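## Task

Find the foam block whose shelf-edge label below it reads lot 151 and set it on the desk so nothing overhangs the desk edge; if no block carries 151, use the one labelled 166. All other foam blocks stay on their shelves, the desk stays roughly in place, and the robot must not fall or finish tilted.

## Robot and tools

ROBOT. A TidyBot++ mobile base (0.54 x 0.50 x 0.38 m, four powered casters) carries a single seven-joint arm ending in a right hand with index, middle, ring fingers and a thumb. The shoulder is 0.12 m ahead of base centre, 0.68 m up. Links: upper arm 0.42 m, forearm 0.31 m, wrist to hand point 0.30 m; straight fingers reach 0.12 m beyond that point. The arm begins folded, hand pointing down, poking up to 0.17 m past the base front. Cameras: base_camera (644x364) and wrist_camera (504x504, on a mast at the wrist; an open hand blocks much of its view). With joints 0, -1.2, 3.142, -2.03, 0, 0.075, 2.463 rad the wrist camera looks forward roughly level; joint_6_rad then tilts it.

FRAMES. Base frame: origin on the floor below base centre, x ahead, y to the left, z up, metres. hand_pose and target use it. Odometry frame = base frame at scene start; base_odometry gives x, y and heading (rad, left positive, -3.142 to 3.142) and counts wheel slip as travel. base_tilt is in degrees, forward/right positive.

TOOL move. Optional keys: base, joints, target, speeds, min_time_s, cameras, blocking. With no motion keys it just reports state, images and the scene number.
- base: offsets relative to where the base stands when the command begins: translate_m (forward +, -2 to 2 m), strafe_m (left +, -2 to 2 m), rotate_rad (counter-clockwise +, -6.3 to 6.3 rad). Not a pose.
- joints: absolute angle targets keyed by name. Arm: joint_1_rad (free rotation, + is clockwise from above, opposite to heading), joint_2_rad shoulder (-2.249 to 2.249, 0 = upper arm vertical, + leans forward), joint_3_rad (free), joint_4_rad elbow (-2.579 to 2.579, negative bends forward when joint_3 is near 3.14), joint_5_rad (free), joint_6_rad wrist (-2.099 to 2.099), joint_7_rad (free; near 3.14 with hand down the palm faces ahead, thumb on the right). Free joints go the short way; send steps under half a turn. Hand keys (hand_index_mcp ... hand_thumb_ipl, sixteen hinges) take absolute goals scaled -1 to +1 between hinge stops; toward -1 generally curls/closes. Straight values: mcp +0.75, pip +0.58, dip +0.70, abd 0, thumb_cmc +0.71, thumb_axl +0.68, thumb_mcp +0.23, thumb_ipl +0.17. hand_current_limit (-1 to 1, maps 0 to 550 mA; starts +0.4) and hand_speed (-0.96 to 1; starts -0.6) are settings. Omitted hand keys keep their goals.
- target: one list of seven numbers [x, y, z, qw, qx, qy, qz], an absolute hand pose in the base frame, metres plus a unit quaternion. Alongside it, joints may contain only hand keys, else the call is refused.
- speeds: caps for this action: translate_m/strafe_m 0.05 to 0.5 m/s (give one only if both are used), rotate_rad 0.1 to 1.57 rad/s.
- min_time_s: 0.1 to 8 s, minimum duration of arm motions.
- cameras: list of base_camera, wrist_camera or all. blocking: true (default) waits until rest; false returns fast while motion continues.

TOOL wait: seconds (0 to 10), optional cameras; returns state, early if motions have stopped. TOOL stop: brakes all running motions. TOOL zoom_image: camera plus region [x0, y0, x1, y1] pixels from top-left, max 504 per side, on the newest image. TOOL finished_scene: scene = current scene number; irreversible, and further calls go to the next scene.

RESULTS. move reads done or the worst status. base_status, joint_status, hand_status: moving, done, off_target, stopped, not_followed, contact_stop, time_out, torque_fault, limit_stop_at_motor_heat. 'joint command not followed' / 'pose unreachable' means a self-collision check held back arm targets. hand_target is the pose commanded joints would reach; to hold a loaded hand, resend hand_target, not hand_pose. To fix a position error add (wanted - hand_pose) to your last target. joint_positions shows angles and hand values; hand_state gives one word per motor (moving, goal, blocked, overload); <motor>_current_ma shows current. motor_effort gives percent of max torque with the peak in brackets. on_its_own lists uncommanded events. ARM HIT, MOTOR HOT, OVER-TEMPERATURE FAULT warn of trouble. An uncommanded stop or refused call cancels the rest of that reply's moves.

HANDLING. The arm sags under load and does not avoid obstacles; it keeps pushing against a desk. A straight-down hand reaches about 0.95 m high only near the base. Poses low and close in front may miss or swing the arm into the base. Grip by curling fingers past the block surface with moderate current; motors at 495 mA or more for several seconds shut down, so avoid hand_current_limit +1. Do not command a held joint to its read angle.

AVOID. Dropping the block or letting it fall far, hitting shelves or desk hard, shoving the desk, knocking other blocks off their shelves, driving while the arm is caught high up, and reaching far or swinging sideways while stretched out, which can tip the robot. Torque faults freeze the arm for 10 s. Confirm lot labels with zoom_image, and release the block fully on the desk, inside its edges, before finishing.

Each tool is called after "Emit:" in YAML: its name, and indented under it one key for each argument.

## Session

Emit:
move:

Scene clock: 0.00 s.
base_odometry: x=+0.000 y=+0.000 heading=+0.000
base_tilt: forward=-0.5 right=+0.9
base_status: not commanded
joint_positions: joint_1_rad=-0.037 joint_2_rad=-0.376 joint_3_rad=+3.162 joint_4_rad=-2.542 joint_5_rad=+0.031 joint_6_rad=-0.834 joint_7_rad=+3.188 hand_index_mcp=+0.753 hand_index_abd=+0.000 hand_index_pip=+0.577 hand_index_dip=+0.696 hand_middle_mcp=+0.753 hand_middle_abd=+0.000 hand_middle_pip=+0.577 hand_middle_dip=+0.696 hand_ring_mcp=+0.753 hand_ring_abd=+0.000 hand_ring_pip=+0.577 hand_ring_dip=+0.696 hand_thumb_cmc=+0.715 hand_thumb_axl=+0.677 hand_thumb_mcp=+0.223 hand_thumb_ipl=+0.168 hand_current_limit=+0.400 hand_speed=-0.600
joint_status: not commanded
hand_state: goal,goal,goal,goal,goal,goal,goal,goal,goal,goal,goal,goal,goal,goal,goal,goal
index_mcp_current_ma: 0
index_abd_current_ma: 0
index_pip_current_ma: 0
index_dip_current_ma: 0
middle_mcp_current_ma: 0
middle_abd_current_ma: 0
middle_pip_current_ma: 0
middle_dip_current_ma: 0
ring_mcp_current_ma: 0
ring_abd_current_ma: 0
ring_pip_current_ma: 0
ring_dip_current_ma: 0
thumb_cmc_current_ma: 2
thumb_axl_current_ma: 0
thumb_mcp_current_ma: -9
thumb_ipl_current_ma: 0
hand_goal_index_mcp: 0.754
hand_goal_index_abd: 0.000
hand_goal_index_pip: 0.576
hand_goal_index_dip: 0.696
hand_goal_middle_mcp: 0.754
hand_goal_middle_abd: 0.000
hand_goal_middle_pip: 0.576
hand_goal_middle_dip: 0.696
hand_goal_ring_mcp: 0.754
hand_goal_ring_abd: 0.000
hand_goal_ring_pip: 0.576
hand_goal_ring_dip: 0.696
hand_goal_thumb_cmc: 0.714
hand_goal_thumb_axl: 0.678
hand_goal_thumb_mcp: 0.226
hand_goal_thumb_ipl: 0.168
motor_effort: joint_1_rad=+1 joint_2_rad=+0 joint_3_rad=+1 joint_4_rad=+12 joint_5_rad=+1 joint_6_rad=+2 joint_7_rad=+0
hand_pose: x=+0.3535 y=-0.0177 z=+0.6111 quat_wxyz=(-0.057, -0.675, -0.734, -0.043) (m; base frame)
hand_target: x=+0.3532 y=-0.0177 z=+0.6108 quat_wxyz=(-0.056, -0.675, -0.734, -0.043) (m; base frame)
hand_status: not commanded
pictures: base_camera, wrist_camera

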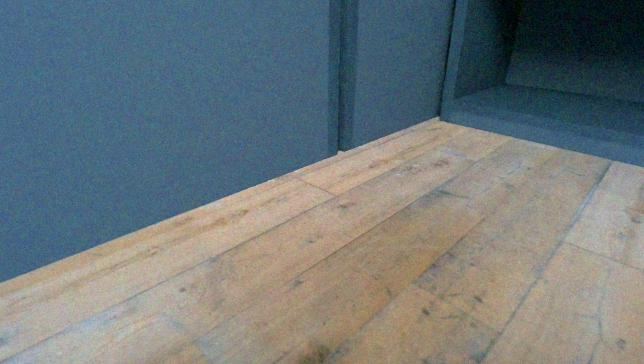

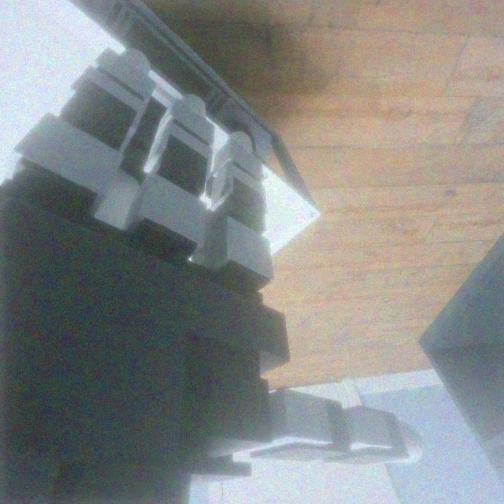

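Emit:
move:
  joints: {"joint_1_rad":0,"joint_2_rad":-1.2,"joint_3_rad":3.142,"joint_4_rad":-2.03,"joint_5_rad":0,"joint_6_rad":0.075,"joint_7_rad":2.463}
  cameras: ["all"]

Scene clock: 5.83 s.
move: done
base_odometry: x=+0.000 y=+0.000 heading=+0.000
base_tilt: forward=-0.5 right=+0.9
base_status: not commanded
joint_positions: joint_1_rad=-0.026 joint_2_rad=-1.179 joint_3_rad=+3.162 joint_4_rad=-2.041 joint_5_rad=+0.031 joint_6_rad=-0.001 joint_7_rad=+2.512 hand_index_mcp=+0.760 hand_index_abd=+0.000 hand_index_pip=+0.577 hand_index_dip=+0.696 hand_middle_mcp=+0.759 hand_middle_abd=+0.000 hand_middle_pip=+0.577 hand_middle_dip=+0.696 hand_ring_mcp=+0.759 hand_ring_abd=+0.000 hand_ring_pip=+0.577 hand_ring_dip=+0.696 hand_thumb_cmc=+0.720 hand_thumb_axl=+0.677 hand_thumb_mcp=+0.227 hand_thumb_ipl=+0.168 hand_current_limit=+0.400 hand_speed=-0.600
joint_status: all done
hand_state: goal,goal,goal,goal,goal,goal,goal,goal,goal,goal,goal,goal,goal,goal,goal,goal
index_mcp_current_ma: 14
index_abd_current_ma: 0
index_pip_current_ma: 1
index_dip_current_ma: 0
middle_mcp_current_ma: 12
middle_abd_current_ma: 0
middle_pip_current_ma: 1
middle_dip_current_ma: 0
ring_mcp_current_ma: 11
ring_abd_current_ma: 0
ring_pip_current_ma: 1
ring_dip_current_ma: 0
thumb_cmc_current_ma: 13
thumb_axl_current_ma: -1
thumb_mcp_current_ma: 2
thumb_ipl_current_ma: -1
hand_goal_index_mcp: 0.754
hand_goal_index_abd: 0.000
hand_goal_index_pip: 0.576
hand_goal_index_dip: 0.696
hand_goal_middle_mcp: 0.754
hand_goal_middle_abd: 0.000
hand_goal_middle_pip: 0.576
hand_goal_middle_dip: 0.696
hand_goal_ring_mcp: 0.754
hand_goal_ring_abd: 0.000
hand_goal_ring_pip: 0.576
hand_goal_ring_dip: 0.696
hand_goal_thumb_cmc: 0.714
hand_goal_thumb_axl: 0.678
hand_goal_thumb_mcp: 0.226
hand_goal_thumb_ipl: 0.168
motor_effort: joint_1_rad=+0(2) joint_2_rad=+14(16) joint_3_rad=+1(2) joint_4_rad=+14(19) joint_5_rad=+1(2) joint_6_rad=+7(9) joint_7_rad=+0(1)
hand_pose: x=+0.1617 y=-0.0758 z=+1.2858 quat_wxyz=(-0.413, -0.372, -0.191, -0.809) (m; base frame)
hand_target: x=+0.1276 y=-0.0699 z=+1.3015 quat_wxyz=(-0.401, -0.333, -0.159, -0.839) (m; base frame)
hand_status: not commanded
pictures: base_camera, wrist_camera

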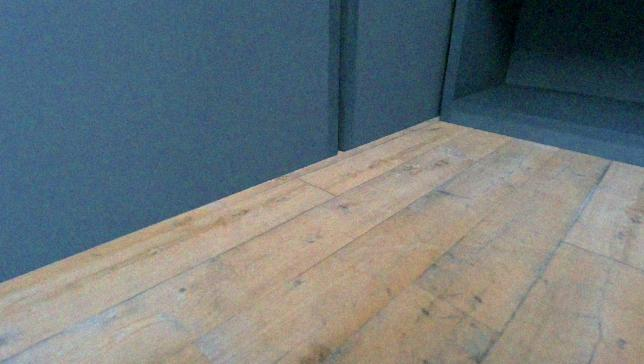

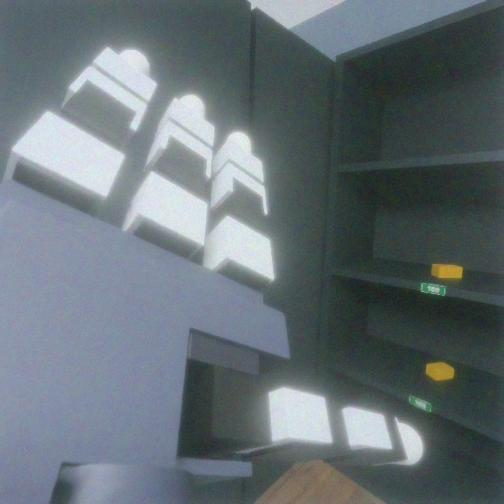

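Emit:
move:
  base: {"rotate_rad":-0.7}
  speeds: {"rotate_rad":0.8}
  joints: {"joint_6_rad":0.15}
  cameras: ["all"]

Emit:
zoom_image:
  camera: "wrist_camera"
  region: [200, 100, 504, 404]

Scene clock: 11.93 s.
move: done
base_odometry: x=+0.000 y=+0.000 heading=-0.699
base_tilt: forward=-0.5 right=+0.9
base_status: done
joint_positions: joint_1_rad=-0.022 joint_2_rad=-1.180 joint_3_rad=+3.162 joint_4_rad=-2.036 joint_5_rad=+0.031 joint_6_rad=+0.087 joint_7_rad=+2.510 hand_index_mcp=+0.761 hand_index_abd=+0.000 hand_index_pip=+0.577 hand_index_dip=+0.696 hand_middle_mcp=+0.760 hand_middle_abd=+0.000 hand_middle_pip=+0.577 hand_middle_dip=+0.696 hand_ring_mcp=+0.760 hand_ring_abd=+0.000 hand_ring_pip=+0.577 hand_ring_dip=+0.696 hand_thumb_cmc=+0.720 hand_thumb_axl=+0.677 hand_thumb_mcp=+0.227 hand_thumb_ipl=+0.168 hand_current_limit=+0.400 hand_speed=-0.600
joint_status: all done
hand_state: goal,goal,goal,goal,goal,goal,goal,goal,goal,goal,goal,goal,goal,goal,goal,goal
index_mcp_current_ma: 16
index_abd_current_ma: 0
index_pip_current_ma: 1
index_dip_current_ma: 0
middle_mcp_current_ma: 15
middle_abd_current_ma: 0
middle_pip_current_ma: 1
middle_dip_current_ma: 0
ring_mcp_current_ma: 14
ring_abd_current_ma: 0
ring_pip_current_ma: 1
ring_dip_current_ma: 0
thumb_cmc_current_ma: 13
thumb_axl_current_ma: -1
thumb_mcp_current_ma: 3
thumb_ipl_current_ma: -1
hand_goal_index_mcp: 0.754
hand_goal_index_abd: 0.000
hand_goal_index_pip: 0.576
hand_goal_index_dip: 0.696
hand_goal_middle_mcp: 0.754
hand_goal_middle_abd: 0.000
hand_goal_middle_pip: 0.576
hand_goal_middle_dip: 0.696
hand_goal_ring_mcp: 0.754
hand_goal_ring_abd: 0.000
hand_goal_ring_pip: 0.576
hand_goal_ring_dip: 0.696
hand_goal_thumb_cmc: 0.714
hand_goal_thumb_axl: 0.678
hand_goal_thumb_mcp: 0.226
hand_goal_thumb_ipl: 0.168
motor_effort: joint_1_rad=+0(1) joint_2_rad=+15(16) joint_3_rad=+1(1) joint_4_rad=+13(15) joint_5_rad=+1(1) joint_6_rad=+7(8) joint_7_rad=+0(0)
hand_pose: x=+0.1375 y=-0.0758 z=+1.3036 quat_wxyz=(-0.423, -0.334, -0.171, -0.825) (m; base frame)
hand_target: x=+0.1080 y=-0.0699 z=+1.3135 quat_wxyz=(-0.407, -0.301, -0.144, -0.850) (m; base frame)
hand_status: not commanded
pictures: base_camera, wrist_camera

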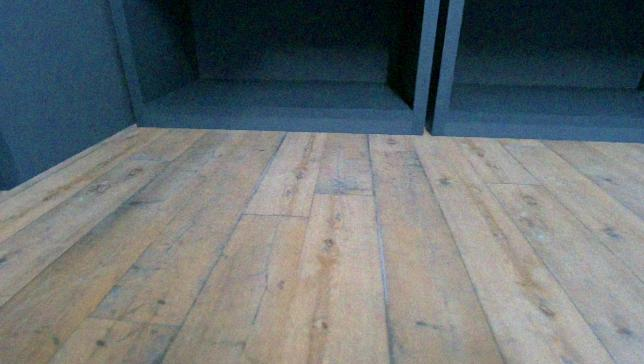

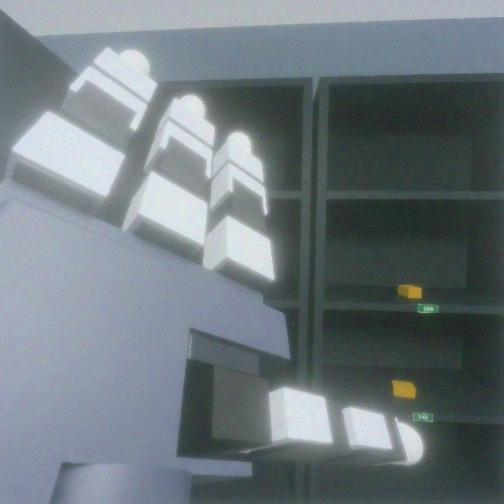

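Scaled by 1.658 from the camera's 504x504 image, which has a finer 720x720 frame.

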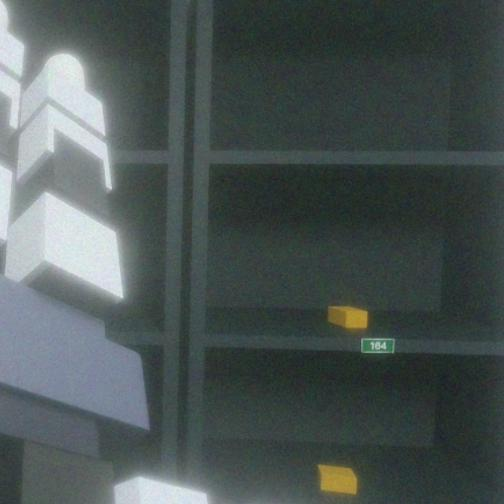

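Emit:
move:
  base: {"rotate_rad":0.4}
  speeds: {"rotate_rad":0.8}
  cameras: ["all"]

Emit:
zoom_image:
  camera: "wrist_camera"
  region: [250, 200, 504, 454]

Emit:
zoom_image:
  camera: "base_camera"
  region: [200, 0, 644, 250]

Scene clock: 17.17 s.
move: done
base_odometry: x=+0.000 y=+0.000 heading=-0.300
base_tilt: forward=-0.5 right=+0.9
base_status: done
joint_positions: joint_1_rad=-0.021 joint_2_rad=-1.180 joint_3_rad=+3.162 joint_4_rad=-2.036 joint_5_rad=+0.031 joint_6_rad=+0.087 joint_7_rad=+2.510 hand_index_mcp=+0.761 hand_index_abd=+0.000 hand_index_pip=+0.577 hand_index_dip=+0.696 hand_middle_mcp=+0.760 hand_middle_abd=+0.000 hand_middle_pip=+0.577 hand_middle_dip=+0.696 hand_ring_mcp=+0.760 hand_ring_abd=+0.000 hand_ring_pip=+0.577 hand_ring_dip=+0.696 hand_thumb_cmc=+0.720 hand_thumb_axl=+0.677 hand_thumb_mcp=+0.227 hand_thumb_ipl=+0.168 hand_current_limit=+0.400 hand_speed=-0.600
joint_status: not commanded
hand_state: goal,goal,goal,goal,goal,goal,goal,goal,goal,goal,goal,goal,goal,goal,goal,goal
index_mcp_current_ma: 16
index_abd_current_ma: 0
index_pip_current_ma: 1
index_dip_current_ma: 0
middle_mcp_current_ma: 15
middle_abd_current_ma: 0
middle_pip_current_ma: 1
middle_dip_current_ma: 0
ring_mcp_current_ma: 14
ring_abd_current_ma: 0
ring_pip_current_ma: 1
ring_dip_current_ma: 0
thumb_cmc_current_ma: 13
thumb_axl_current_ma: -1
thumb_mcp_current_ma: 3
thumb_ipl_current_ma: -1
hand_goal_index_mcp: 0.754
hand_goal_index_abd: 0.000
hand_goal_index_pip: 0.576
hand_goal_index_dip: 0.696
hand_goal_middle_mcp: 0.754
hand_goal_middle_abd: 0.000
hand_goal_middle_pip: 0.576
hand_goal_middle_dip: 0.696
hand_goal_ring_mcp: 0.754
hand_goal_ring_abd: 0.000
hand_goal_ring_pip: 0.576
hand_goal_ring_dip: 0.696
hand_goal_thumb_cmc: 0.714
hand_goal_thumb_axl: 0.678
hand_goal_thumb_mcp: 0.226
hand_goal_thumb_ipl: 0.168
motor_effort: joint_1_rad=+0(1) joint_2_rad=+15(16) joint_3_rad=+1(1) joint_4_rad=+13(14) joint_5_rad=+0(1) joint_6_rad=+6(7) joint_7_rad=+0(0)
hand_pose: x=+0.1375 y=-0.0758 z=+1.3036 quat_wxyz=(-0.423, -0.334, -0.171, -0.825) (m; base frame)
hand_target: x=+0.1080 y=-0.0699 z=+1.3135 quat_wxyz=(-0.407, -0.301, -0.144, -0.850) (m; base frame)
hand_status: not commanded
pictures: base_camera, wrist_camera

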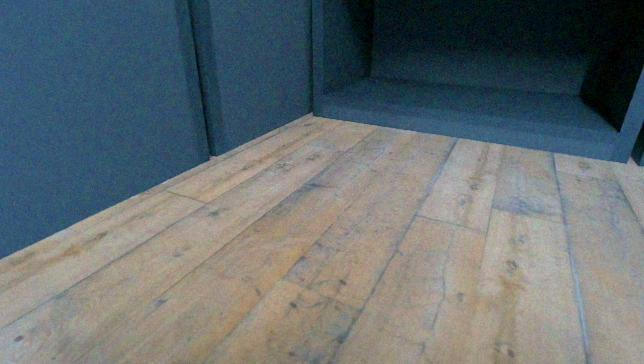

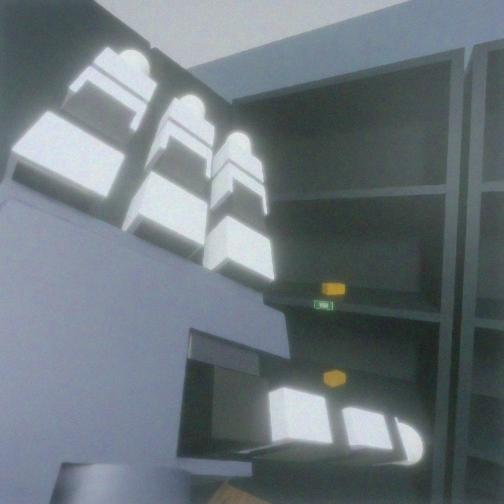

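Scaled by 1.984 from the camera's 504x504 image, which has a finer 720x720 frame.

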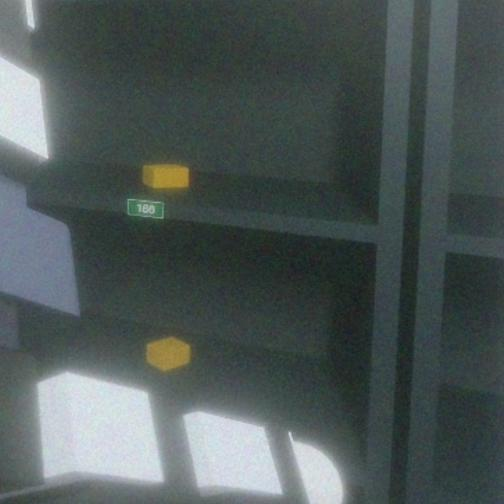

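Scaled by 1.135.

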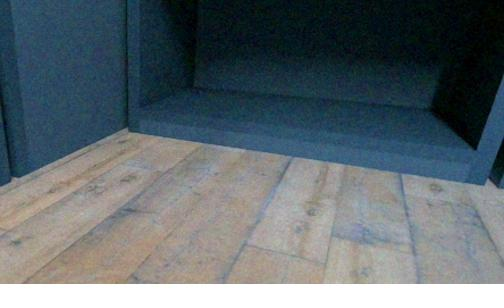

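Emit:
move:
  base: {"rotate_rad":0.25}
  speeds: {"rotate_rad":0.8}
  joints: {"joint_6_rad":-0.25}
  cameras: ["all"]

Emit:
zoom_image:
  camera: "wrist_camera"
  region: [300, 100, 504, 304]

Emit:
zoom_image:
  camera: "wrist_camera"
  region: [300, 250, 504, 454]

Scene clock: 22.63 s.
move: done
base_odometry: x=+0.000 y=+0.000 heading=-0.051
base_tilt: forward=-0.5 right=+0.9
base_status: done
joint_positions: joint_1_rad=-0.020 joint_2_rad=-1.180 joint_3_rad=+3.161 joint_4_rad=-2.034 joint_5_rad=+0.031 joint_6_rad=-0.215 joint_7_rad=+2.510 hand_index_mcp=+0.762 hand_index_abd=+0.000 hand_index_pip=+0.577 hand_index_dip=+0.696 hand_middle_mcp=+0.761 hand_middle_abd=+0.000 hand_middle_pip=+0.577 hand_middle_dip=+0.696 hand_ring_mcp=+0.761 hand_ring_abd=+0.000 hand_ring_pip=+0.577 hand_ring_dip=+0.696 hand_thumb_cmc=+0.720 hand_thumb_axl=+0.677 hand_thumb_mcp=+0.227 hand_thumb_ipl=+0.168 hand_current_limit=+0.400 hand_speed=-0.600
joint_status: all done
hand_state: goal,goal,goal,goal,goal,goal,goal,goal,goal,goal,goal,goal,goal,goal,goal,goal
index_mcp_current_ma: 21
index_abd_current_ma: 0
index_pip_current_ma: 1
index_dip_current_ma: 0
middle_mcp_current_ma: 19
middle_abd_current_ma: 0
middle_pip_current_ma: 1
middle_dip_current_ma: 0
ring_mcp_current_ma: 17
ring_abd_current_ma: 0
ring_pip_current_ma: 1
ring_dip_current_ma: 0
thumb_cmc_current_ma: 13
thumb_axl_current_ma: -1
thumb_mcp_current_ma: 3
thumb_ipl_current_ma: -1
hand_goal_index_mcp: 0.754
hand_goal_index_abd: 0.000
hand_goal_index_pip: 0.576
hand_goal_index_dip: 0.696
hand_goal_middle_mcp: 0.754
hand_goal_middle_abd: 0.000
hand_goal_middle_pip: 0.576
hand_goal_middle_dip: 0.696
hand_goal_ring_mcp: 0.754
hand_goal_ring_abd: 0.000
hand_goal_ring_pip: 0.576
hand_goal_ring_dip: 0.696
hand_goal_thumb_cmc: 0.714
hand_goal_thumb_axl: 0.678
hand_goal_thumb_mcp: 0.226
hand_goal_thumb_ipl: 0.168
motor_effort: joint_1_rad=+0(1) joint_2_rad=+14(17) joint_3_rad=+1(1) joint_4_rad=+15(17) joint_5_rad=+0(1) joint_6_rad=+8(11) joint_7_rad=+0(0)
hand_pose: x=+0.2043 y=-0.0767 z=+1.2424 quat_wxyz=(-0.393, -0.454, -0.231, -0.765) (m; base frame)
hand_target: x=+0.2002 y=-0.0699 z=+1.2343 quat_wxyz=(-0.370, -0.464, -0.222, -0.774) (m; base frame)
hand_status: not commanded
pictures: base_camera, wrist_camera

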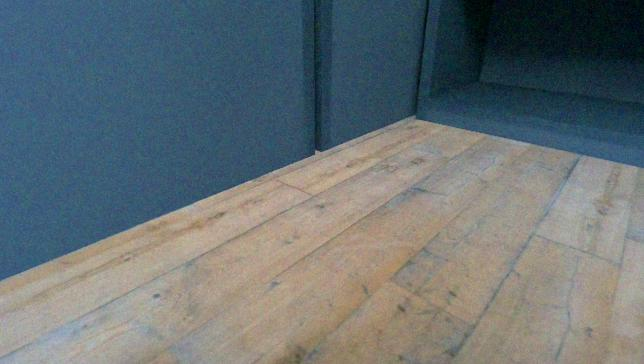

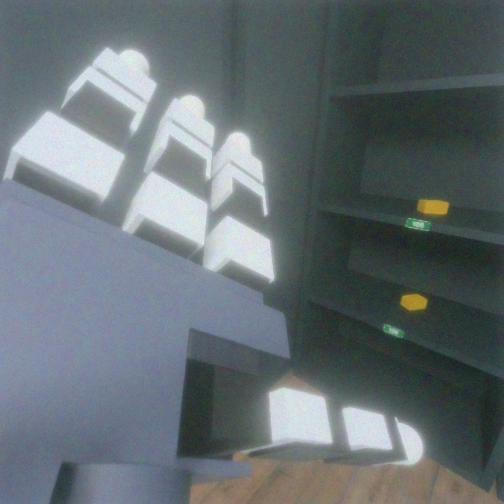

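Scaled by 2.471 from the camera's 504x504 image, which has a finer 720x720 frame.

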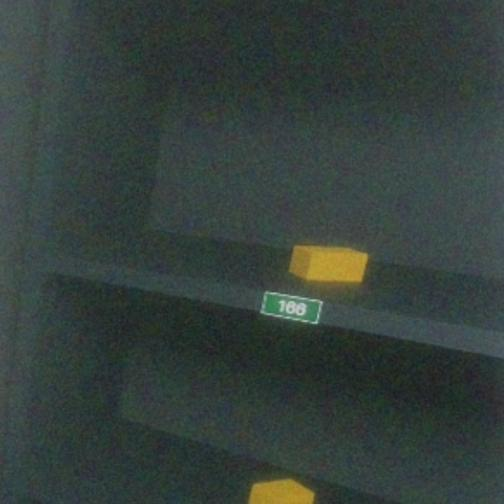

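Scaled by 2.471 from the camera's 504x504 image, which has a finer 720x720 frame.

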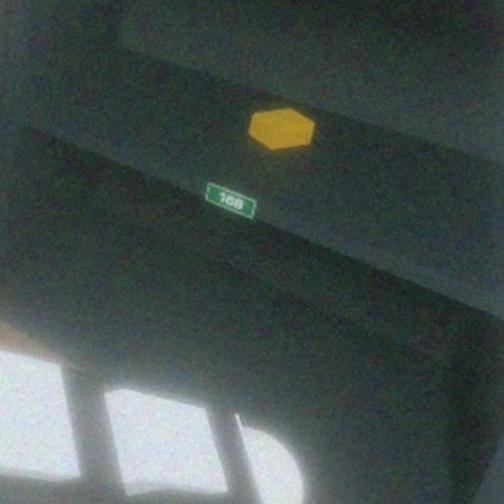

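Emit:
move:
  base: {"rotate_rad":-0.75}
  speeds: {"rotate_rad":0.8}
  cameras: ["all"]

Emit:
zoom_image:
  camera: "wrist_camera"
  region: [300, 100, 504, 304]

Emit:
zoom_image:
  camera: "wrist_camera"
  region: [300, 250, 504, 454]

Emit:
move:
  base: {"rotate_rad":-0.45}
  speeds: {"rotate_rad":0.8}
  cameras: ["all"]

Emit:
zoom_image:
  camera: "wrist_camera"
  region: [250, 150, 504, 404]

Emit:
move:
  base: {"rotate_rad":-0.45}
  speeds: {"rotate_rad":0.8}
  cameras: ["all"]

Emit:
zoom_image:
  camera: "wrist_camera"
  region: [250, 150, 504, 404]

Scene clock: 28.40 s.
move: done
base_odometry: x=+0.000 y=+0.000 heading=-0.800
base_tilt: forward=-0.5 right=+0.9
base_status: done
joint_positions: joint_1_rad=-0.020 joint_2_rad=-1.180 joint_3_rad=+3.161 joint_4_rad=-2.034 joint_5_rad=+0.031 joint_6_rad=-0.215 joint_7_rad=+2.510 hand_index_mcp=+0.762 hand_index_abd=+0.000 hand_index_pip=+0.577 hand_index_dip=+0.696 hand_middle_mcp=+0.761 hand_middle_abd=+0.000 hand_middle_pip=+0.577 hand_middle_dip=+0.696 hand_ring_mcp=+0.761 hand_ring_abd=+0.000 hand_ring_pip=+0.577 hand_ring_dip=+0.696 hand_thumb_cmc=+0.720 hand_thumb_axl=+0.677 hand_thumb_mcp=+0.227 hand_thumb_ipl=+0.168 hand_current_limit=+0.400 hand_speed=-0.600
joint_status: not commanded
hand_state: goal,goal,goal,goal,goal,goal,goal,goal,goal,goal,goal,goal,goal,goal,goal,goal
index_mcp_current_ma: 21
index_abd_current_ma: 0
index_pip_current_ma: 1
index_dip_current_ma: 0
middle_mcp_current_ma: 19
middle_abd_current_ma: 0
middle_pip_current_ma: 1
middle_dip_current_ma: 0
ring_mcp_current_ma: 17
ring_abd_current_ma: 0
ring_pip_current_ma: 1
ring_dip_current_ma: 0
thumb_cmc_current_ma: 13
thumb_axl_current_ma: -1
thumb_mcp_current_ma: 3
thumb_ipl_current_ma: -1
hand_goal_index_mcp: 0.754
hand_goal_index_abd: 0.000
hand_goal_index_pip: 0.576
hand_goal_index_dip: 0.696
hand_goal_middle_mcp: 0.754
hand_goal_middle_abd: 0.000
hand_goal_middle_pip: 0.576
hand_goal_middle_dip: 0.696
hand_goal_ring_mcp: 0.754
hand_goal_ring_abd: 0.000
hand_goal_ring_pip: 0.576
hand_goal_ring_dip: 0.696
hand_goal_thumb_cmc: 0.714
hand_goal_thumb_axl: 0.678
hand_goal_thumb_mcp: 0.226
hand_goal_thumb_ipl: 0.168
motor_effort: joint_1_rad=+0(1) joint_2_rad=+14(15) joint_3_rad=+1(1) joint_4_rad=+14(15) joint_5_rad=+0(1) joint_6_rad=+8(9) joint_7_rad=+0(0)
hand_pose: x=+0.2043 y=-0.0767 z=+1.2424 quat_wxyz=(-0.394, -0.454, -0.231, -0.765) (m; base frame)
hand_target: x=+0.2002 y=-0.0699 z=+1.2343 quat_wxyz=(-0.370, -0.464, -0.222, -0.774) (m; base frame)
hand_status: not commanded
pictures: base_camera, wrist_camera

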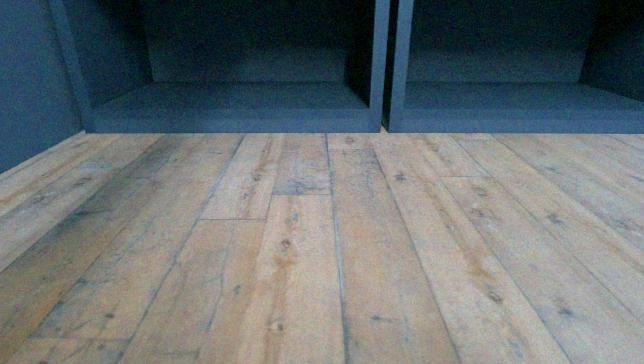

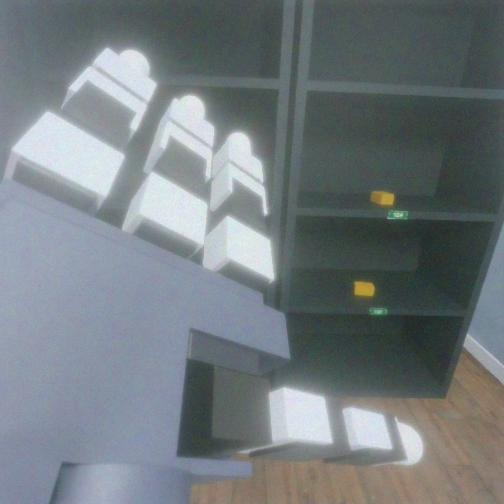

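Scaled by 2.471 from the camera's 504x504 image, which has a finer 720x720 frame.

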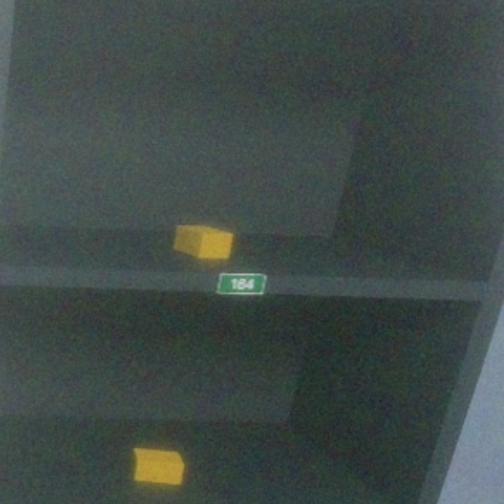

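Scaled by 2.471 from the camera's 504x504 image, which has a finer 720x720 frame.

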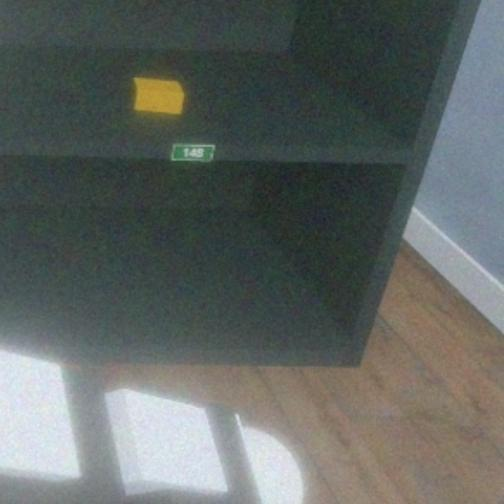

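Scene clock: 29.77 s.
move: done
base_odometry: x=+0.000 y=+0.000 heading=-1.249
base_tilt: forward=-0.5 right=+0.9
base_status: done
joint_positions: joint_1_rad=-0.018 joint_2_rad=-1.180 joint_3_rad=+3.161 joint_4_rad=-2.034 joint_5_rad=+0.031 joint_6_rad=-0.215 joint_7_rad=+2.510 hand_index_mcp=+0.762 hand_index_abd=+0.000 hand_index_pip=+0.577 hand_index_dip=+0.696 hand_middle_mcp=+0.761 hand_middle_abd=+0.000 hand_middle_pip=+0.577 hand_middle_dip=+0.696 hand_ring_mcp=+0.761 hand_ring_abd=+0.000 hand_ring_pip=+0.577 hand_ring_dip=+0.696 hand_thumb_cmc=+0.720 hand_thumb_axl=+0.677 hand_thumb_mcp=+0.227 hand_thumb_ipl=+0.168 hand_current_limit=+0.400 hand_speed=-0.600
joint_status: not commanded
hand_state: goal,goal,goal,goal,goal,goal,goal,goal,goal,goal,goal,goal,goal,goal,goal,goal
index_mcp_current_ma: 21
index_abd_current_ma: 0
index_pip_current_ma: 1
index_dip_current_ma: 0
middle_mcp_current_ma: 19
middle_abd_current_ma: 0
middle_pip_current_ma: 1
middle_dip_current_ma: 0
ring_mcp_current_ma: 17
ring_abd_current_ma: 0
ring_pip_current_ma: 1
ring_dip_current_ma: 0
thumb_cmc_current_ma: 13
thumb_axl_current_ma: -1
thumb_mcp_current_ma: 3
thumb_ipl_current_ma: -1
hand_goal_index_mcp: 0.754
hand_goal_index_abd: 0.000
hand_goal_index_pip: 0.576
hand_goal_index_dip: 0.696
hand_goal_middle_mcp: 0.754
hand_goal_middle_abd: 0.000
hand_goal_middle_pip: 0.576
hand_goal_middle_dip: 0.696
hand_goal_ring_mcp: 0.754
hand_goal_ring_abd: 0.000
hand_goal_ring_pip: 0.576
hand_goal_ring_dip: 0.696
hand_goal_thumb_cmc: 0.714
hand_goal_thumb_axl: 0.678
hand_goal_thumb_mcp: 0.226
hand_goal_thumb_ipl: 0.168
motor_effort: joint_1_rad=+0(1) joint_2_rad=+15(15) joint_3_rad=+1(1) joint_4_rad=+14(15) joint_5_rad=+0(1) joint_6_rad=+9(9) joint_7_rad=+0(0)
hand_pose: x=+0.2042 y=-0.0769 z=+1.2424 quat_wxyz=(-0.394, -0.454, -0.230, -0.765) (m; base frame)
hand_target: x=+0.2002 y=-0.0699 z=+1.2343 quat_wxyz=(-0.370, -0.464, -0.222, -0.774) (m; base frame)
hand_status: not commanded
pictures: base_camera, wrist_camera

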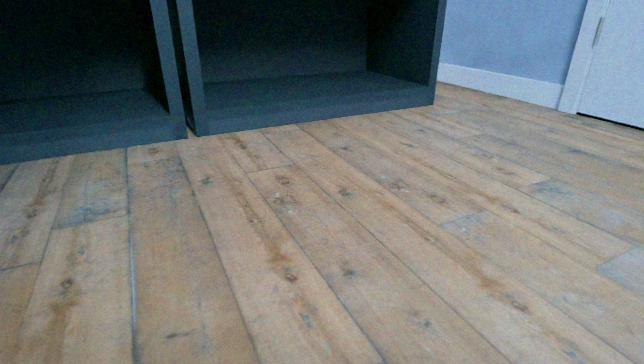

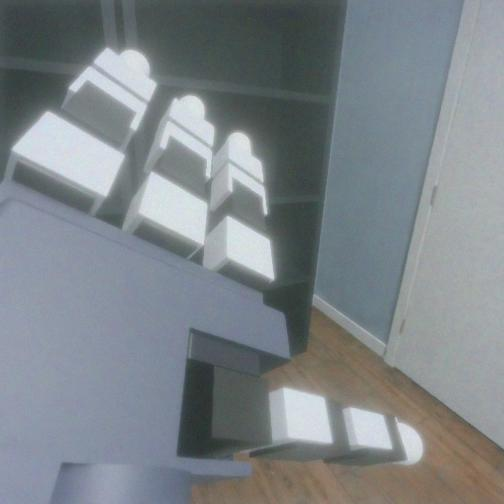

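Scaled by 1.984 from the camera's 504x504 image, which has a finer 720x720 frame.

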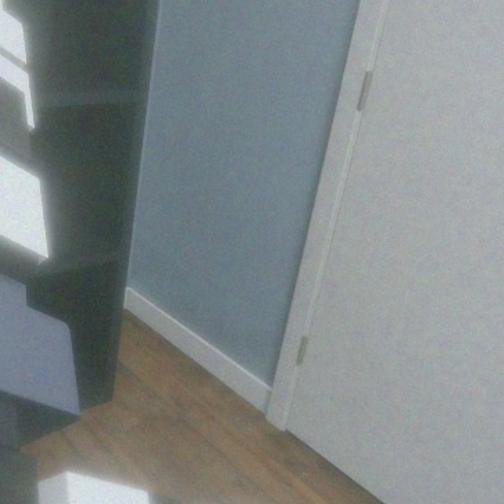

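Scene clock: 31.13 s.
move: done
base_odometry: x=+0.000 y=+0.000 heading=-1.698
base_tilt: forward=-0.5 right=+0.9
base_status: done
joint_positions: joint_1_rad=-0.018 joint_2_rad=-1.180 joint_3_rad=+3.161 joint_4_rad=-2.034 joint_5_rad=+0.031 joint_6_rad=-0.215 joint_7_rad=+2.510 hand_index_mcp=+0.762 hand_index_abd=+0.000 hand_index_pip=+0.577 hand_index_dip=+0.696 hand_middle_mcp=+0.761 hand_middle_abd=+0.000 hand_middle_pip=+0.577 hand_middle_dip=+0.696 hand_ring_mcp=+0.761 hand_ring_abd=+0.000 hand_ring_pip=+0.577 hand_ring_dip=+0.696 hand_thumb_cmc=+0.720 hand_thumb_axl=+0.677 hand_thumb_mcp=+0.227 hand_thumb_ipl=+0.168 hand_current_limit=+0.400 hand_speed=-0.600
joint_status: not commanded
hand_state: goal,goal,goal,goal,goal,goal,goal,goal,goal,goal,goal,goal,goal,goal,goal,goal
index_mcp_current_ma: 21
index_abd_current_ma: 0
index_pip_current_ma: 1
index_dip_current_ma: 0
middle_mcp_current_ma: 19
middle_abd_current_ma: 0
middle_pip_current_ma: 1
middle_dip_current_ma: 0
ring_mcp_current_ma: 17
ring_abd_current_ma: 0
ring_pip_current_ma: 1
ring_dip_current_ma: 0
thumb_cmc_current_ma: 13
thumb_axl_current_ma: -1
thumb_mcp_current_ma: 3
thumb_ipl_current_ma: -1
hand_goal_index_mcp: 0.754
hand_goal_index_abd: 0.000
hand_goal_index_pip: 0.576
hand_goal_index_dip: 0.696
hand_goal_middle_mcp: 0.754
hand_goal_middle_abd: 0.000
hand_goal_middle_pip: 0.576
hand_goal_middle_dip: 0.696
hand_goal_ring_mcp: 0.754
hand_goal_ring_abd: 0.000
hand_goal_ring_pip: 0.576
hand_goal_ring_dip: 0.696
hand_goal_thumb_cmc: 0.714
hand_goal_thumb_axl: 0.678
hand_goal_thumb_mcp: 0.226
hand_goal_thumb_ipl: 0.168
motor_effort: joint_1_rad=+0(1) joint_2_rad=+14(15) joint_3_rad=+1(1) joint_4_rad=+15(15) joint_5_rad=+0(1) joint_6_rad=+8(9) joint_7_rad=+0(1)
hand_pose: x=+0.2041 y=-0.0769 z=+1.2424 quat_wxyz=(-0.394, -0.455, -0.230, -0.765) (m; base frame)
hand_target: x=+0.2002 y=-0.0699 z=+1.2343 quat_wxyz=(-0.370, -0.464, -0.222, -0.774) (m; base frame)
hand_status: not commanded
pictures: base_camera, wrist_camera

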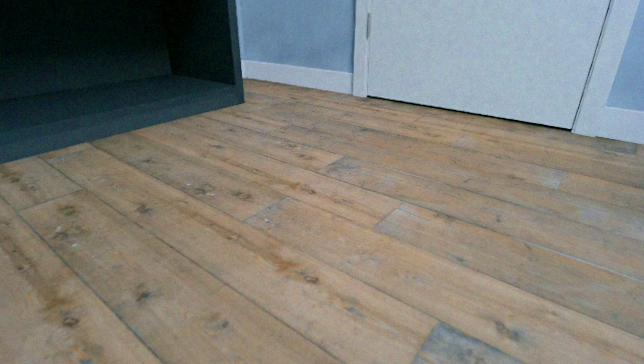

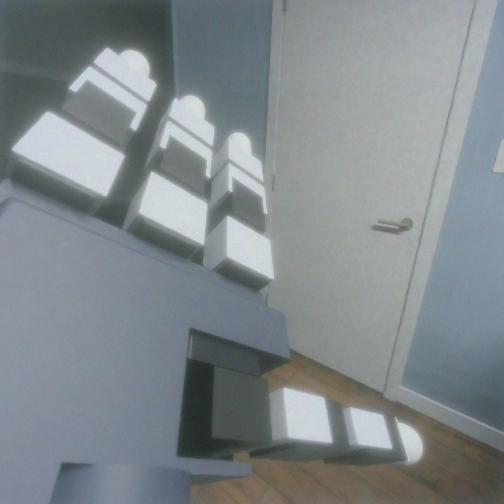

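Scaled by 1.984 from the camera's 504x504 image, which has a finer 720x720 frame.

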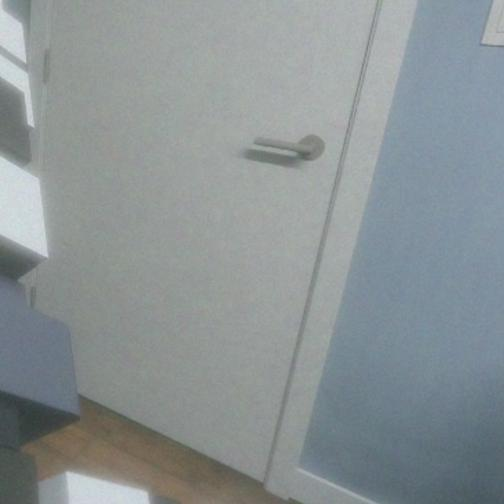

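Emit:
move:
  base: {"rotate_rad":-0.7}
  speeds: {"rotate_rad":0.8}
  cameras: ["all"]

Emit:
move:
  base: {"rotate_rad":-0.7}
  speeds: {"rotate_rad":0.8}
  cameras: ["all"]

Emit:
move:
  base: {"rotate_rad":-0.7}
  speeds: {"rotate_rad":0.8}
  cameras: ["all"]

Emit:
move:
  base: {"rotate_rad":-0.7}
  speeds: {"rotate_rad":0.8}
  cameras: ["all"]

Emit:
move:
  base: {"rotate_rad":-0.7}
  speeds: {"rotate_rad":0.8}
  cameras: ["all"]

Scene clock: 37.77 s.
move: done
base_odometry: x=+0.000 y=+0.000 heading=-2.397
base_tilt: forward=-0.5 right=+0.9
base_status: done
joint_positions: joint_1_rad=-0.017 joint_2_rad=-1.180 joint_3_rad=+3.161 joint_4_rad=-2.034 joint_5_rad=+0.031 joint_6_rad=-0.215 joint_7_rad=+2.510 hand_index_mcp=+0.762 hand_index_abd=+0.000 hand_index_pip=+0.577 hand_index_dip=+0.696 hand_middle_mcp=+0.761 hand_middle_abd=+0.000 hand_middle_pip=+0.577 hand_middle_dip=+0.696 hand_ring_mcp=+0.761 hand_ring_abd=+0.000 hand_ring_pip=+0.577 hand_ring_dip=+0.696 hand_thumb_cmc=+0.720 hand_thumb_axl=+0.677 hand_thumb_mcp=+0.227 hand_thumb_ipl=+0.168 hand_current_limit=+0.400 hand_speed=-0.600
joint_status: not commanded
hand_state: goal,goal,goal,goal,goal,goal,goal,goal,goal,goal,goal,goal,goal,goal,goal,goal
index_mcp_current_ma: 21
index_abd_current_ma: 0
index_pip_current_ma: 1
index_dip_current_ma: 0
middle_mcp_current_ma: 19
middle_abd_current_ma: 0
middle_pip_current_ma: 1
middle_dip_current_ma: 0
ring_mcp_current_ma: 17
ring_abd_current_ma: 0
ring_pip_current_ma: 1
ring_dip_current_ma: 0
thumb_cmc_current_ma: 13
thumb_axl_current_ma: -1
thumb_mcp_current_ma: 3
thumb_ipl_current_ma: -1
hand_goal_index_mcp: 0.754
hand_goal_index_abd: 0.000
hand_goal_index_pip: 0.576
hand_goal_index_dip: 0.696
hand_goal_middle_mcp: 0.754
hand_goal_middle_abd: 0.000
hand_goal_middle_pip: 0.576
hand_goal_middle_dip: 0.696
hand_goal_ring_mcp: 0.754
hand_goal_ring_abd: 0.000
hand_goal_ring_pip: 0.576
hand_goal_ring_dip: 0.696
hand_goal_thumb_cmc: 0.714
hand_goal_thumb_axl: 0.678
hand_goal_thumb_mcp: 0.226
hand_goal_thumb_ipl: 0.168
motor_effort: joint_1_rad=+0(2) joint_2_rad=+13(15) joint_3_rad=+1(1) joint_4_rad=+14(15) joint_5_rad=+1(1) joint_6_rad=+8(9) joint_7_rad=+0(0)
hand_pose: x=+0.2041 y=-0.0769 z=+1.2424 quat_wxyz=(-0.395, -0.455, -0.230, -0.765) (m; base frame)
hand_target: x=+0.2002 y=-0.0699 z=+1.2343 quat_wxyz=(-0.370, -0.464, -0.222, -0.774) (m; base frame)
hand_status: not commanded
pictures: base_camera, wrist_camera

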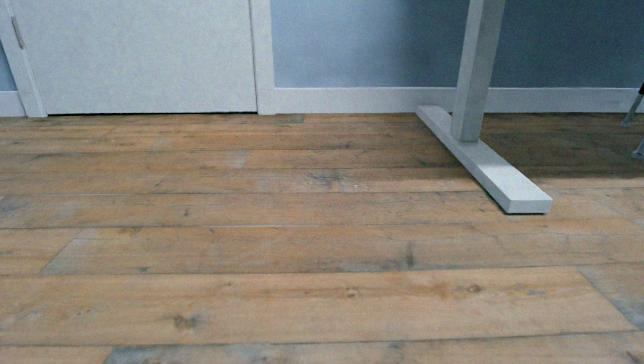

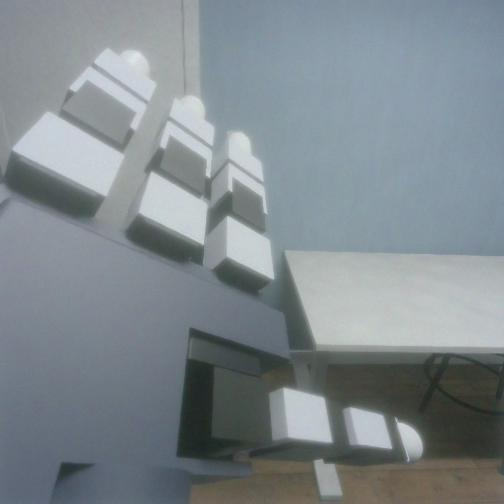

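Scene clock: 39.43 s.
move: done
base_odometry: x=+0.000 y=+0.000 heading=-3.096
base_tilt: forward=-0.5 right=+0.9
base_status: done
joint_positions: joint_1_rad=-0.017 joint_2_rad=-1.180 joint_3_rad=+3.161 joint_4_rad=-2.034 joint_5_rad=+0.031 joint_6_rad=-0.215 joint_7_rad=+2.510 hand_index_mcp=+0.762 hand_index_abd=+0.000 hand_index_pip=+0.577 hand_index_dip=+0.696 hand_middle_mcp=+0.761 hand_middle_abd=+0.000 hand_middle_pip=+0.577 hand_middle_dip=+0.696 hand_ring_mcp=+0.761 hand_ring_abd=+0.000 hand_ring_pip=+0.577 hand_ring_dip=+0.696 hand_thumb_cmc=+0.720 hand_thumb_axl=+0.677 hand_thumb_mcp=+0.227 hand_thumb_ipl=+0.168 hand_current_limit=+0.400 hand_speed=-0.600
joint_status: not commanded
hand_state: goal,goal,goal,goal,goal,goal,goal,goal,goal,goal,goal,goal,goal,goal,goal,goal
index_mcp_current_ma: 21
index_abd_current_ma: 0
index_pip_current_ma: 1
index_dip_current_ma: 0
middle_mcp_current_ma: 19
middle_abd_current_ma: 0
middle_pip_current_ma: 1
middle_dip_current_ma: 0
ring_mcp_current_ma: 17
ring_abd_current_ma: 0
ring_pip_current_ma: 1
ring_dip_current_ma: 0
thumb_cmc_current_ma: 13
thumb_axl_current_ma: -1
thumb_mcp_current_ma: 3
thumb_ipl_current_ma: -1
hand_goal_index_mcp: 0.754
hand_goal_index_abd: 0.000
hand_goal_index_pip: 0.576
hand_goal_index_dip: 0.696
hand_goal_middle_mcp: 0.754
hand_goal_middle_abd: 0.000
hand_goal_middle_pip: 0.576
hand_goal_middle_dip: 0.696
hand_goal_ring_mcp: 0.754
hand_goal_ring_abd: 0.000
hand_goal_ring_pip: 0.576
hand_goal_ring_dip: 0.696
hand_goal_thumb_cmc: 0.714
hand_goal_thumb_axl: 0.678
hand_goal_thumb_mcp: 0.226
hand_goal_thumb_ipl: 0.168
motor_effort: joint_1_rad=+0(1) joint_2_rad=+14(15) joint_3_rad=+1(1) joint_4_rad=+14(15) joint_5_rad=+0(1) joint_6_rad=+8(9) joint_7_rad=+0(1)
hand_pose: x=+0.2041 y=-0.0770 z=+1.2424 quat_wxyz=(-0.395, -0.455, -0.230, -0.765) (m; base frame)
hand_target: x=+0.2002 y=-0.0699 z=+1.2343 quat_wxyz=(-0.370, -0.464, -0.222, -0.774) (m; base frame)
hand_status: not commanded
pictures: base_camera, wrist_camera

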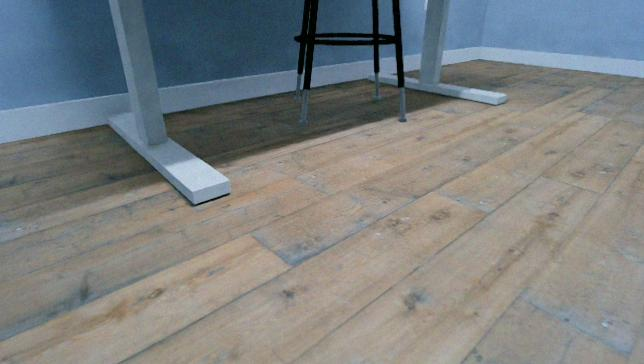

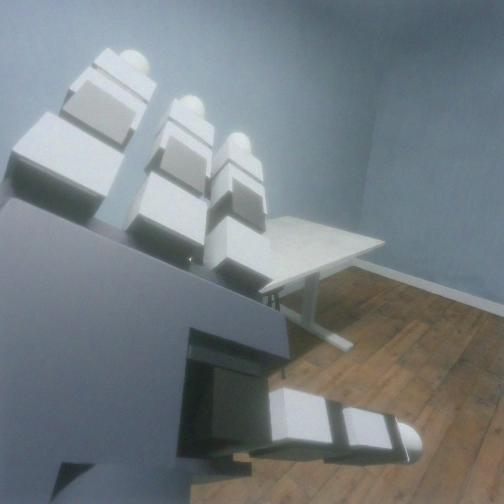

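Scene clock: 41.10 s.
move: done
base_odometry: x=+0.000 y=+0.000 heading=+2.488
base_tilt: forward=-0.5 right=+0.9
base_status: done
joint_positions: joint_1_rad=-0.017 joint_2_rad=-1.180 joint_3_rad=+3.161 joint_4_rad=-2.034 joint_5_rad=+0.031 joint_6_rad=-0.215 joint_7_rad=+2.510 hand_index_mcp=+0.762 hand_index_abd=+0.000 hand_index_pip=+0.577 hand_index_dip=+0.696 hand_middle_mcp=+0.761 hand_middle_abd=+0.000 hand_middle_pip=+0.577 hand_middle_dip=+0.696 hand_ring_mcp=+0.761 hand_ring_abd=+0.000 hand_ring_pip=+0.577 hand_ring_dip=+0.696 hand_thumb_cmc=+0.720 hand_thumb_axl=+0.677 hand_thumb_mcp=+0.227 hand_thumb_ipl=+0.168 hand_current_limit=+0.400 hand_speed=-0.600
joint_status: not commanded
hand_state: goal,goal,goal,goal,goal,goal,goal,goal,goal,goal,goal,goal,goal,goal,goal,goal
index_mcp_current_ma: 21
index_abd_current_ma: 0
index_pip_current_ma: 1
index_dip_current_ma: 0
middle_mcp_current_ma: 19
middle_abd_current_ma: 0
middle_pip_current_ma: 1
middle_dip_current_ma: 0
ring_mcp_current_ma: 17
ring_abd_current_ma: 0
ring_pip_current_ma: 1
ring_dip_current_ma: 0
thumb_cmc_current_ma: 13
thumb_axl_current_ma: -1
thumb_mcp_current_ma: 3
thumb_ipl_current_ma: -1
hand_goal_index_mcp: 0.754
hand_goal_index_abd: 0.000
hand_goal_index_pip: 0.576
hand_goal_index_dip: 0.696
hand_goal_middle_mcp: 0.754
hand_goal_middle_abd: 0.000
hand_goal_middle_pip: 0.576
hand_goal_middle_dip: 0.696
hand_goal_ring_mcp: 0.754
hand_goal_ring_abd: 0.000
hand_goal_ring_pip: 0.576
hand_goal_ring_dip: 0.696
hand_goal_thumb_cmc: 0.714
hand_goal_thumb_axl: 0.678
hand_goal_thumb_mcp: 0.226
hand_goal_thumb_ipl: 0.168
motor_effort: joint_1_rad=+0(1) joint_2_rad=+14(15) joint_3_rad=+1(1) joint_4_rad=+14(15) joint_5_rad=+0(1) joint_6_rad=+8(9) joint_7_rad=+0(1)
hand_pose: x=+0.2041 y=-0.0770 z=+1.2424 quat_wxyz=(-0.395, -0.455, -0.230, -0.765) (m; base frame)
hand_target: x=+0.2002 y=-0.0699 z=+1.2343 quat_wxyz=(-0.370, -0.464, -0.222, -0.774) (m; base frame)
hand_status: not commanded
pictures: base_camera, wrist_camera

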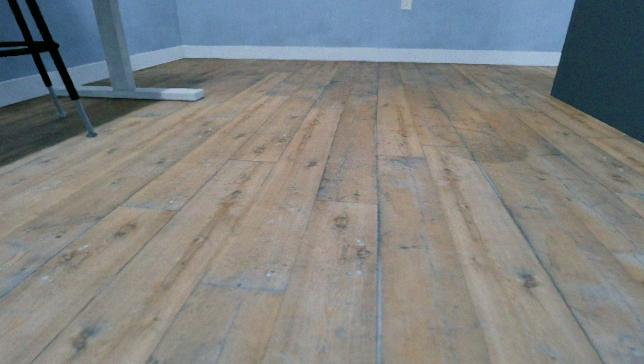

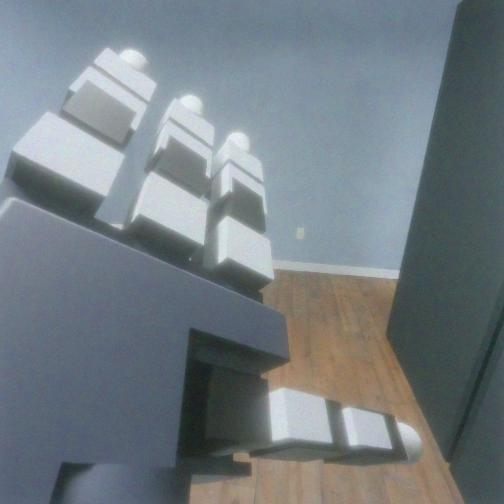

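Scene clock: 42.77 s.
move: done
base_odometry: x=+0.000 y=+0.000 heading=+1.789
base_tilt: forward=-0.5 right=+0.9
base_status: done
joint_positions: joint_1_rad=-0.017 joint_2_rad=-1.180 joint_3_rad=+3.161 joint_4_rad=-2.034 joint_5_rad=+0.031 joint_6_rad=-0.215 joint_7_rad=+2.510 hand_index_mcp=+0.762 hand_index_abd=+0.000 hand_index_pip=+0.577 hand_index_dip=+0.696 hand_middle_mcp=+0.761 hand_middle_abd=+0.000 hand_middle_pip=+0.577 hand_middle_dip=+0.696 hand_ring_mcp=+0.761 hand_ring_abd=+0.000 hand_ring_pip=+0.577 hand_ring_dip=+0.696 hand_thumb_cmc=+0.720 hand_thumb_axl=+0.677 hand_thumb_mcp=+0.227 hand_thumb_ipl=+0.168 hand_current_limit=+0.400 hand_speed=-0.600
joint_status: not commanded
hand_state: goal,goal,goal,goal,goal,goal,goal,goal,goal,goal,goal,goal,goal,goal,goal,goal
index_mcp_current_ma: 21
index_abd_current_ma: 0
index_pip_current_ma: 1
index_dip_current_ma: 0
middle_mcp_current_ma: 19
middle_abd_current_ma: 0
middle_pip_current_ma: 1
middle_dip_current_ma: 0
ring_mcp_current_ma: 17
ring_abd_current_ma: 0
ring_pip_current_ma: 1
ring_dip_current_ma: 0
thumb_cmc_current_ma: 13
thumb_axl_current_ma: -1
thumb_mcp_current_ma: 3
thumb_ipl_current_ma: -1
hand_goal_index_mcp: 0.754
hand_goal_index_abd: 0.000
hand_goal_index_pip: 0.576
hand_goal_index_dip: 0.696
hand_goal_middle_mcp: 0.754
hand_goal_middle_abd: 0.000
hand_goal_middle_pip: 0.576
hand_goal_middle_dip: 0.696
hand_goal_ring_mcp: 0.754
hand_goal_ring_abd: 0.000
hand_goal_ring_pip: 0.576
hand_goal_ring_dip: 0.696
hand_goal_thumb_cmc: 0.714
hand_goal_thumb_axl: 0.678
hand_goal_thumb_mcp: 0.226
hand_goal_thumb_ipl: 0.168
motor_effort: joint_1_rad=+0(1) joint_2_rad=+15(15) joint_3_rad=+1(1) joint_4_rad=+15(15) joint_5_rad=+0(1) joint_6_rad=+8(9) joint_7_rad=+0(1)
hand_pose: x=+0.2041 y=-0.0770 z=+1.2424 quat_wxyz=(-0.395, -0.455, -0.230, -0.765) (m; base frame)
hand_target: x=+0.2002 y=-0.0699 z=+1.2343 quat_wxyz=(-0.370, -0.464, -0.222, -0.774) (m; base frame)
hand_status: not commanded
pictures: base_camera, wrist_camera

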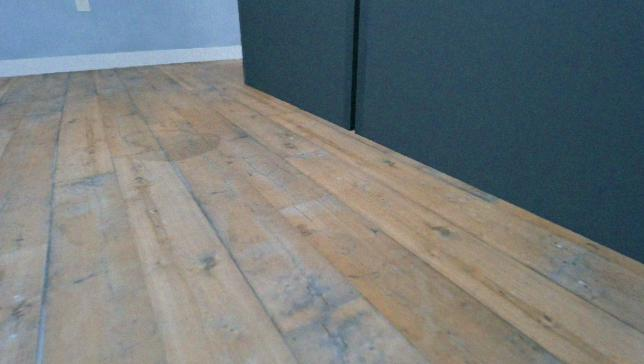

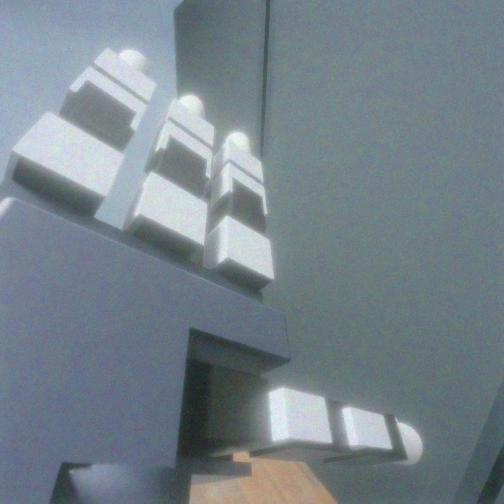

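Scene clock: 44.43 s.
move: done
base_odometry: x=+0.000 y=+0.000 heading=+1.090
base_tilt: forward=-0.5 right=+0.9
base_status: done
joint_positions: joint_1_rad=-0.017 joint_2_rad=-1.180 joint_3_rad=+3.161 joint_4_rad=-2.034 joint_5_rad=+0.031 joint_6_rad=-0.215 joint_7_rad=+2.510 hand_index_mcp=+0.762 hand_index_abd=+0.000 hand_index_pip=+0.577 hand_index_dip=+0.696 hand_middle_mcp=+0.761 hand_middle_abd=+0.000 hand_middle_pip=+0.577 hand_middle_dip=+0.696 hand_ring_mcp=+0.761 hand_ring_abd=+0.000 hand_ring_pip=+0.577 hand_ring_dip=+0.696 hand_thumb_cmc=+0.720 hand_thumb_axl=+0.677 hand_thumb_mcp=+0.227 hand_thumb_ipl=+0.168 hand_current_limit=+0.400 hand_speed=-0.600
joint_status: not commanded
hand_state: goal,goal,goal,goal,goal,goal,goal,goal,goal,goal,goal,goal,goal,goal,goal,goal
index_mcp_current_ma: 21
index_abd_current_ma: 0
index_pip_current_ma: 1
index_dip_current_ma: 0
middle_mcp_current_ma: 19
middle_abd_current_ma: 0
middle_pip_current_ma: 1
middle_dip_current_ma: 0
ring_mcp_current_ma: 17
ring_abd_current_ma: 0
ring_pip_current_ma: 1
ring_dip_current_ma: 0
thumb_cmc_current_ma: 13
thumb_axl_current_ma: -1
thumb_mcp_current_ma: 3
thumb_ipl_current_ma: -1
hand_goal_index_mcp: 0.754
hand_goal_index_abd: 0.000
hand_goal_index_pip: 0.576
hand_goal_index_dip: 0.696
hand_goal_middle_mcp: 0.754
hand_goal_middle_abd: 0.000
hand_goal_middle_pip: 0.576
hand_goal_middle_dip: 0.696
hand_goal_ring_mcp: 0.754
hand_goal_ring_abd: 0.000
hand_goal_ring_pip: 0.576
hand_goal_ring_dip: 0.696
hand_goal_thumb_cmc: 0.714
hand_goal_thumb_axl: 0.678
hand_goal_thumb_mcp: 0.226
hand_goal_thumb_ipl: 0.168
motor_effort: joint_1_rad=+1(2) joint_2_rad=+14(15) joint_3_rad=+1(1) joint_4_rad=+15(15) joint_5_rad=+1(1) joint_6_rad=+8(9) joint_7_rad=+0(0)
hand_pose: x=+0.2040 y=-0.0770 z=+1.2424 quat_wxyz=(-0.395, -0.455, -0.230, -0.765) (m; base frame)
hand_target: x=+0.2002 y=-0.0699 z=+1.2343 quat_wxyz=(-0.370, -0.464, -0.222, -0.774) (m; base frame)
hand_status: not commanded
pictures: base_camera, wrist_camera

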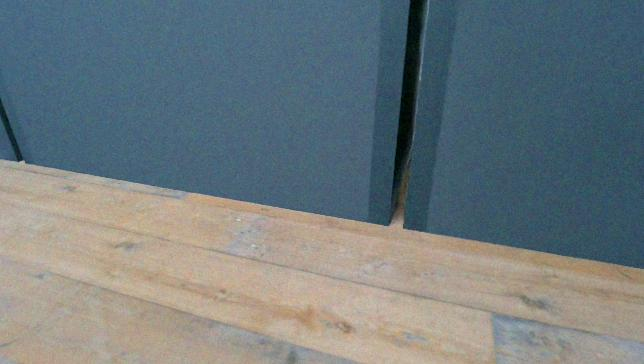

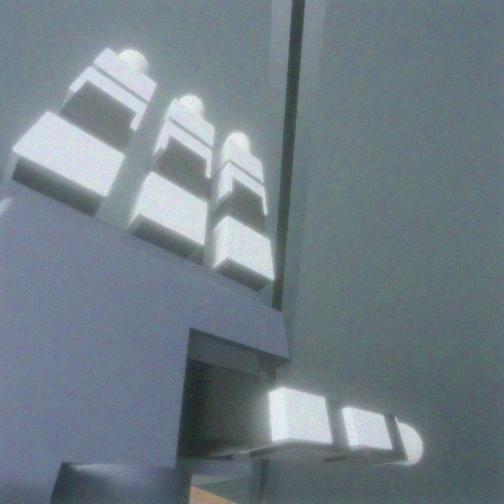

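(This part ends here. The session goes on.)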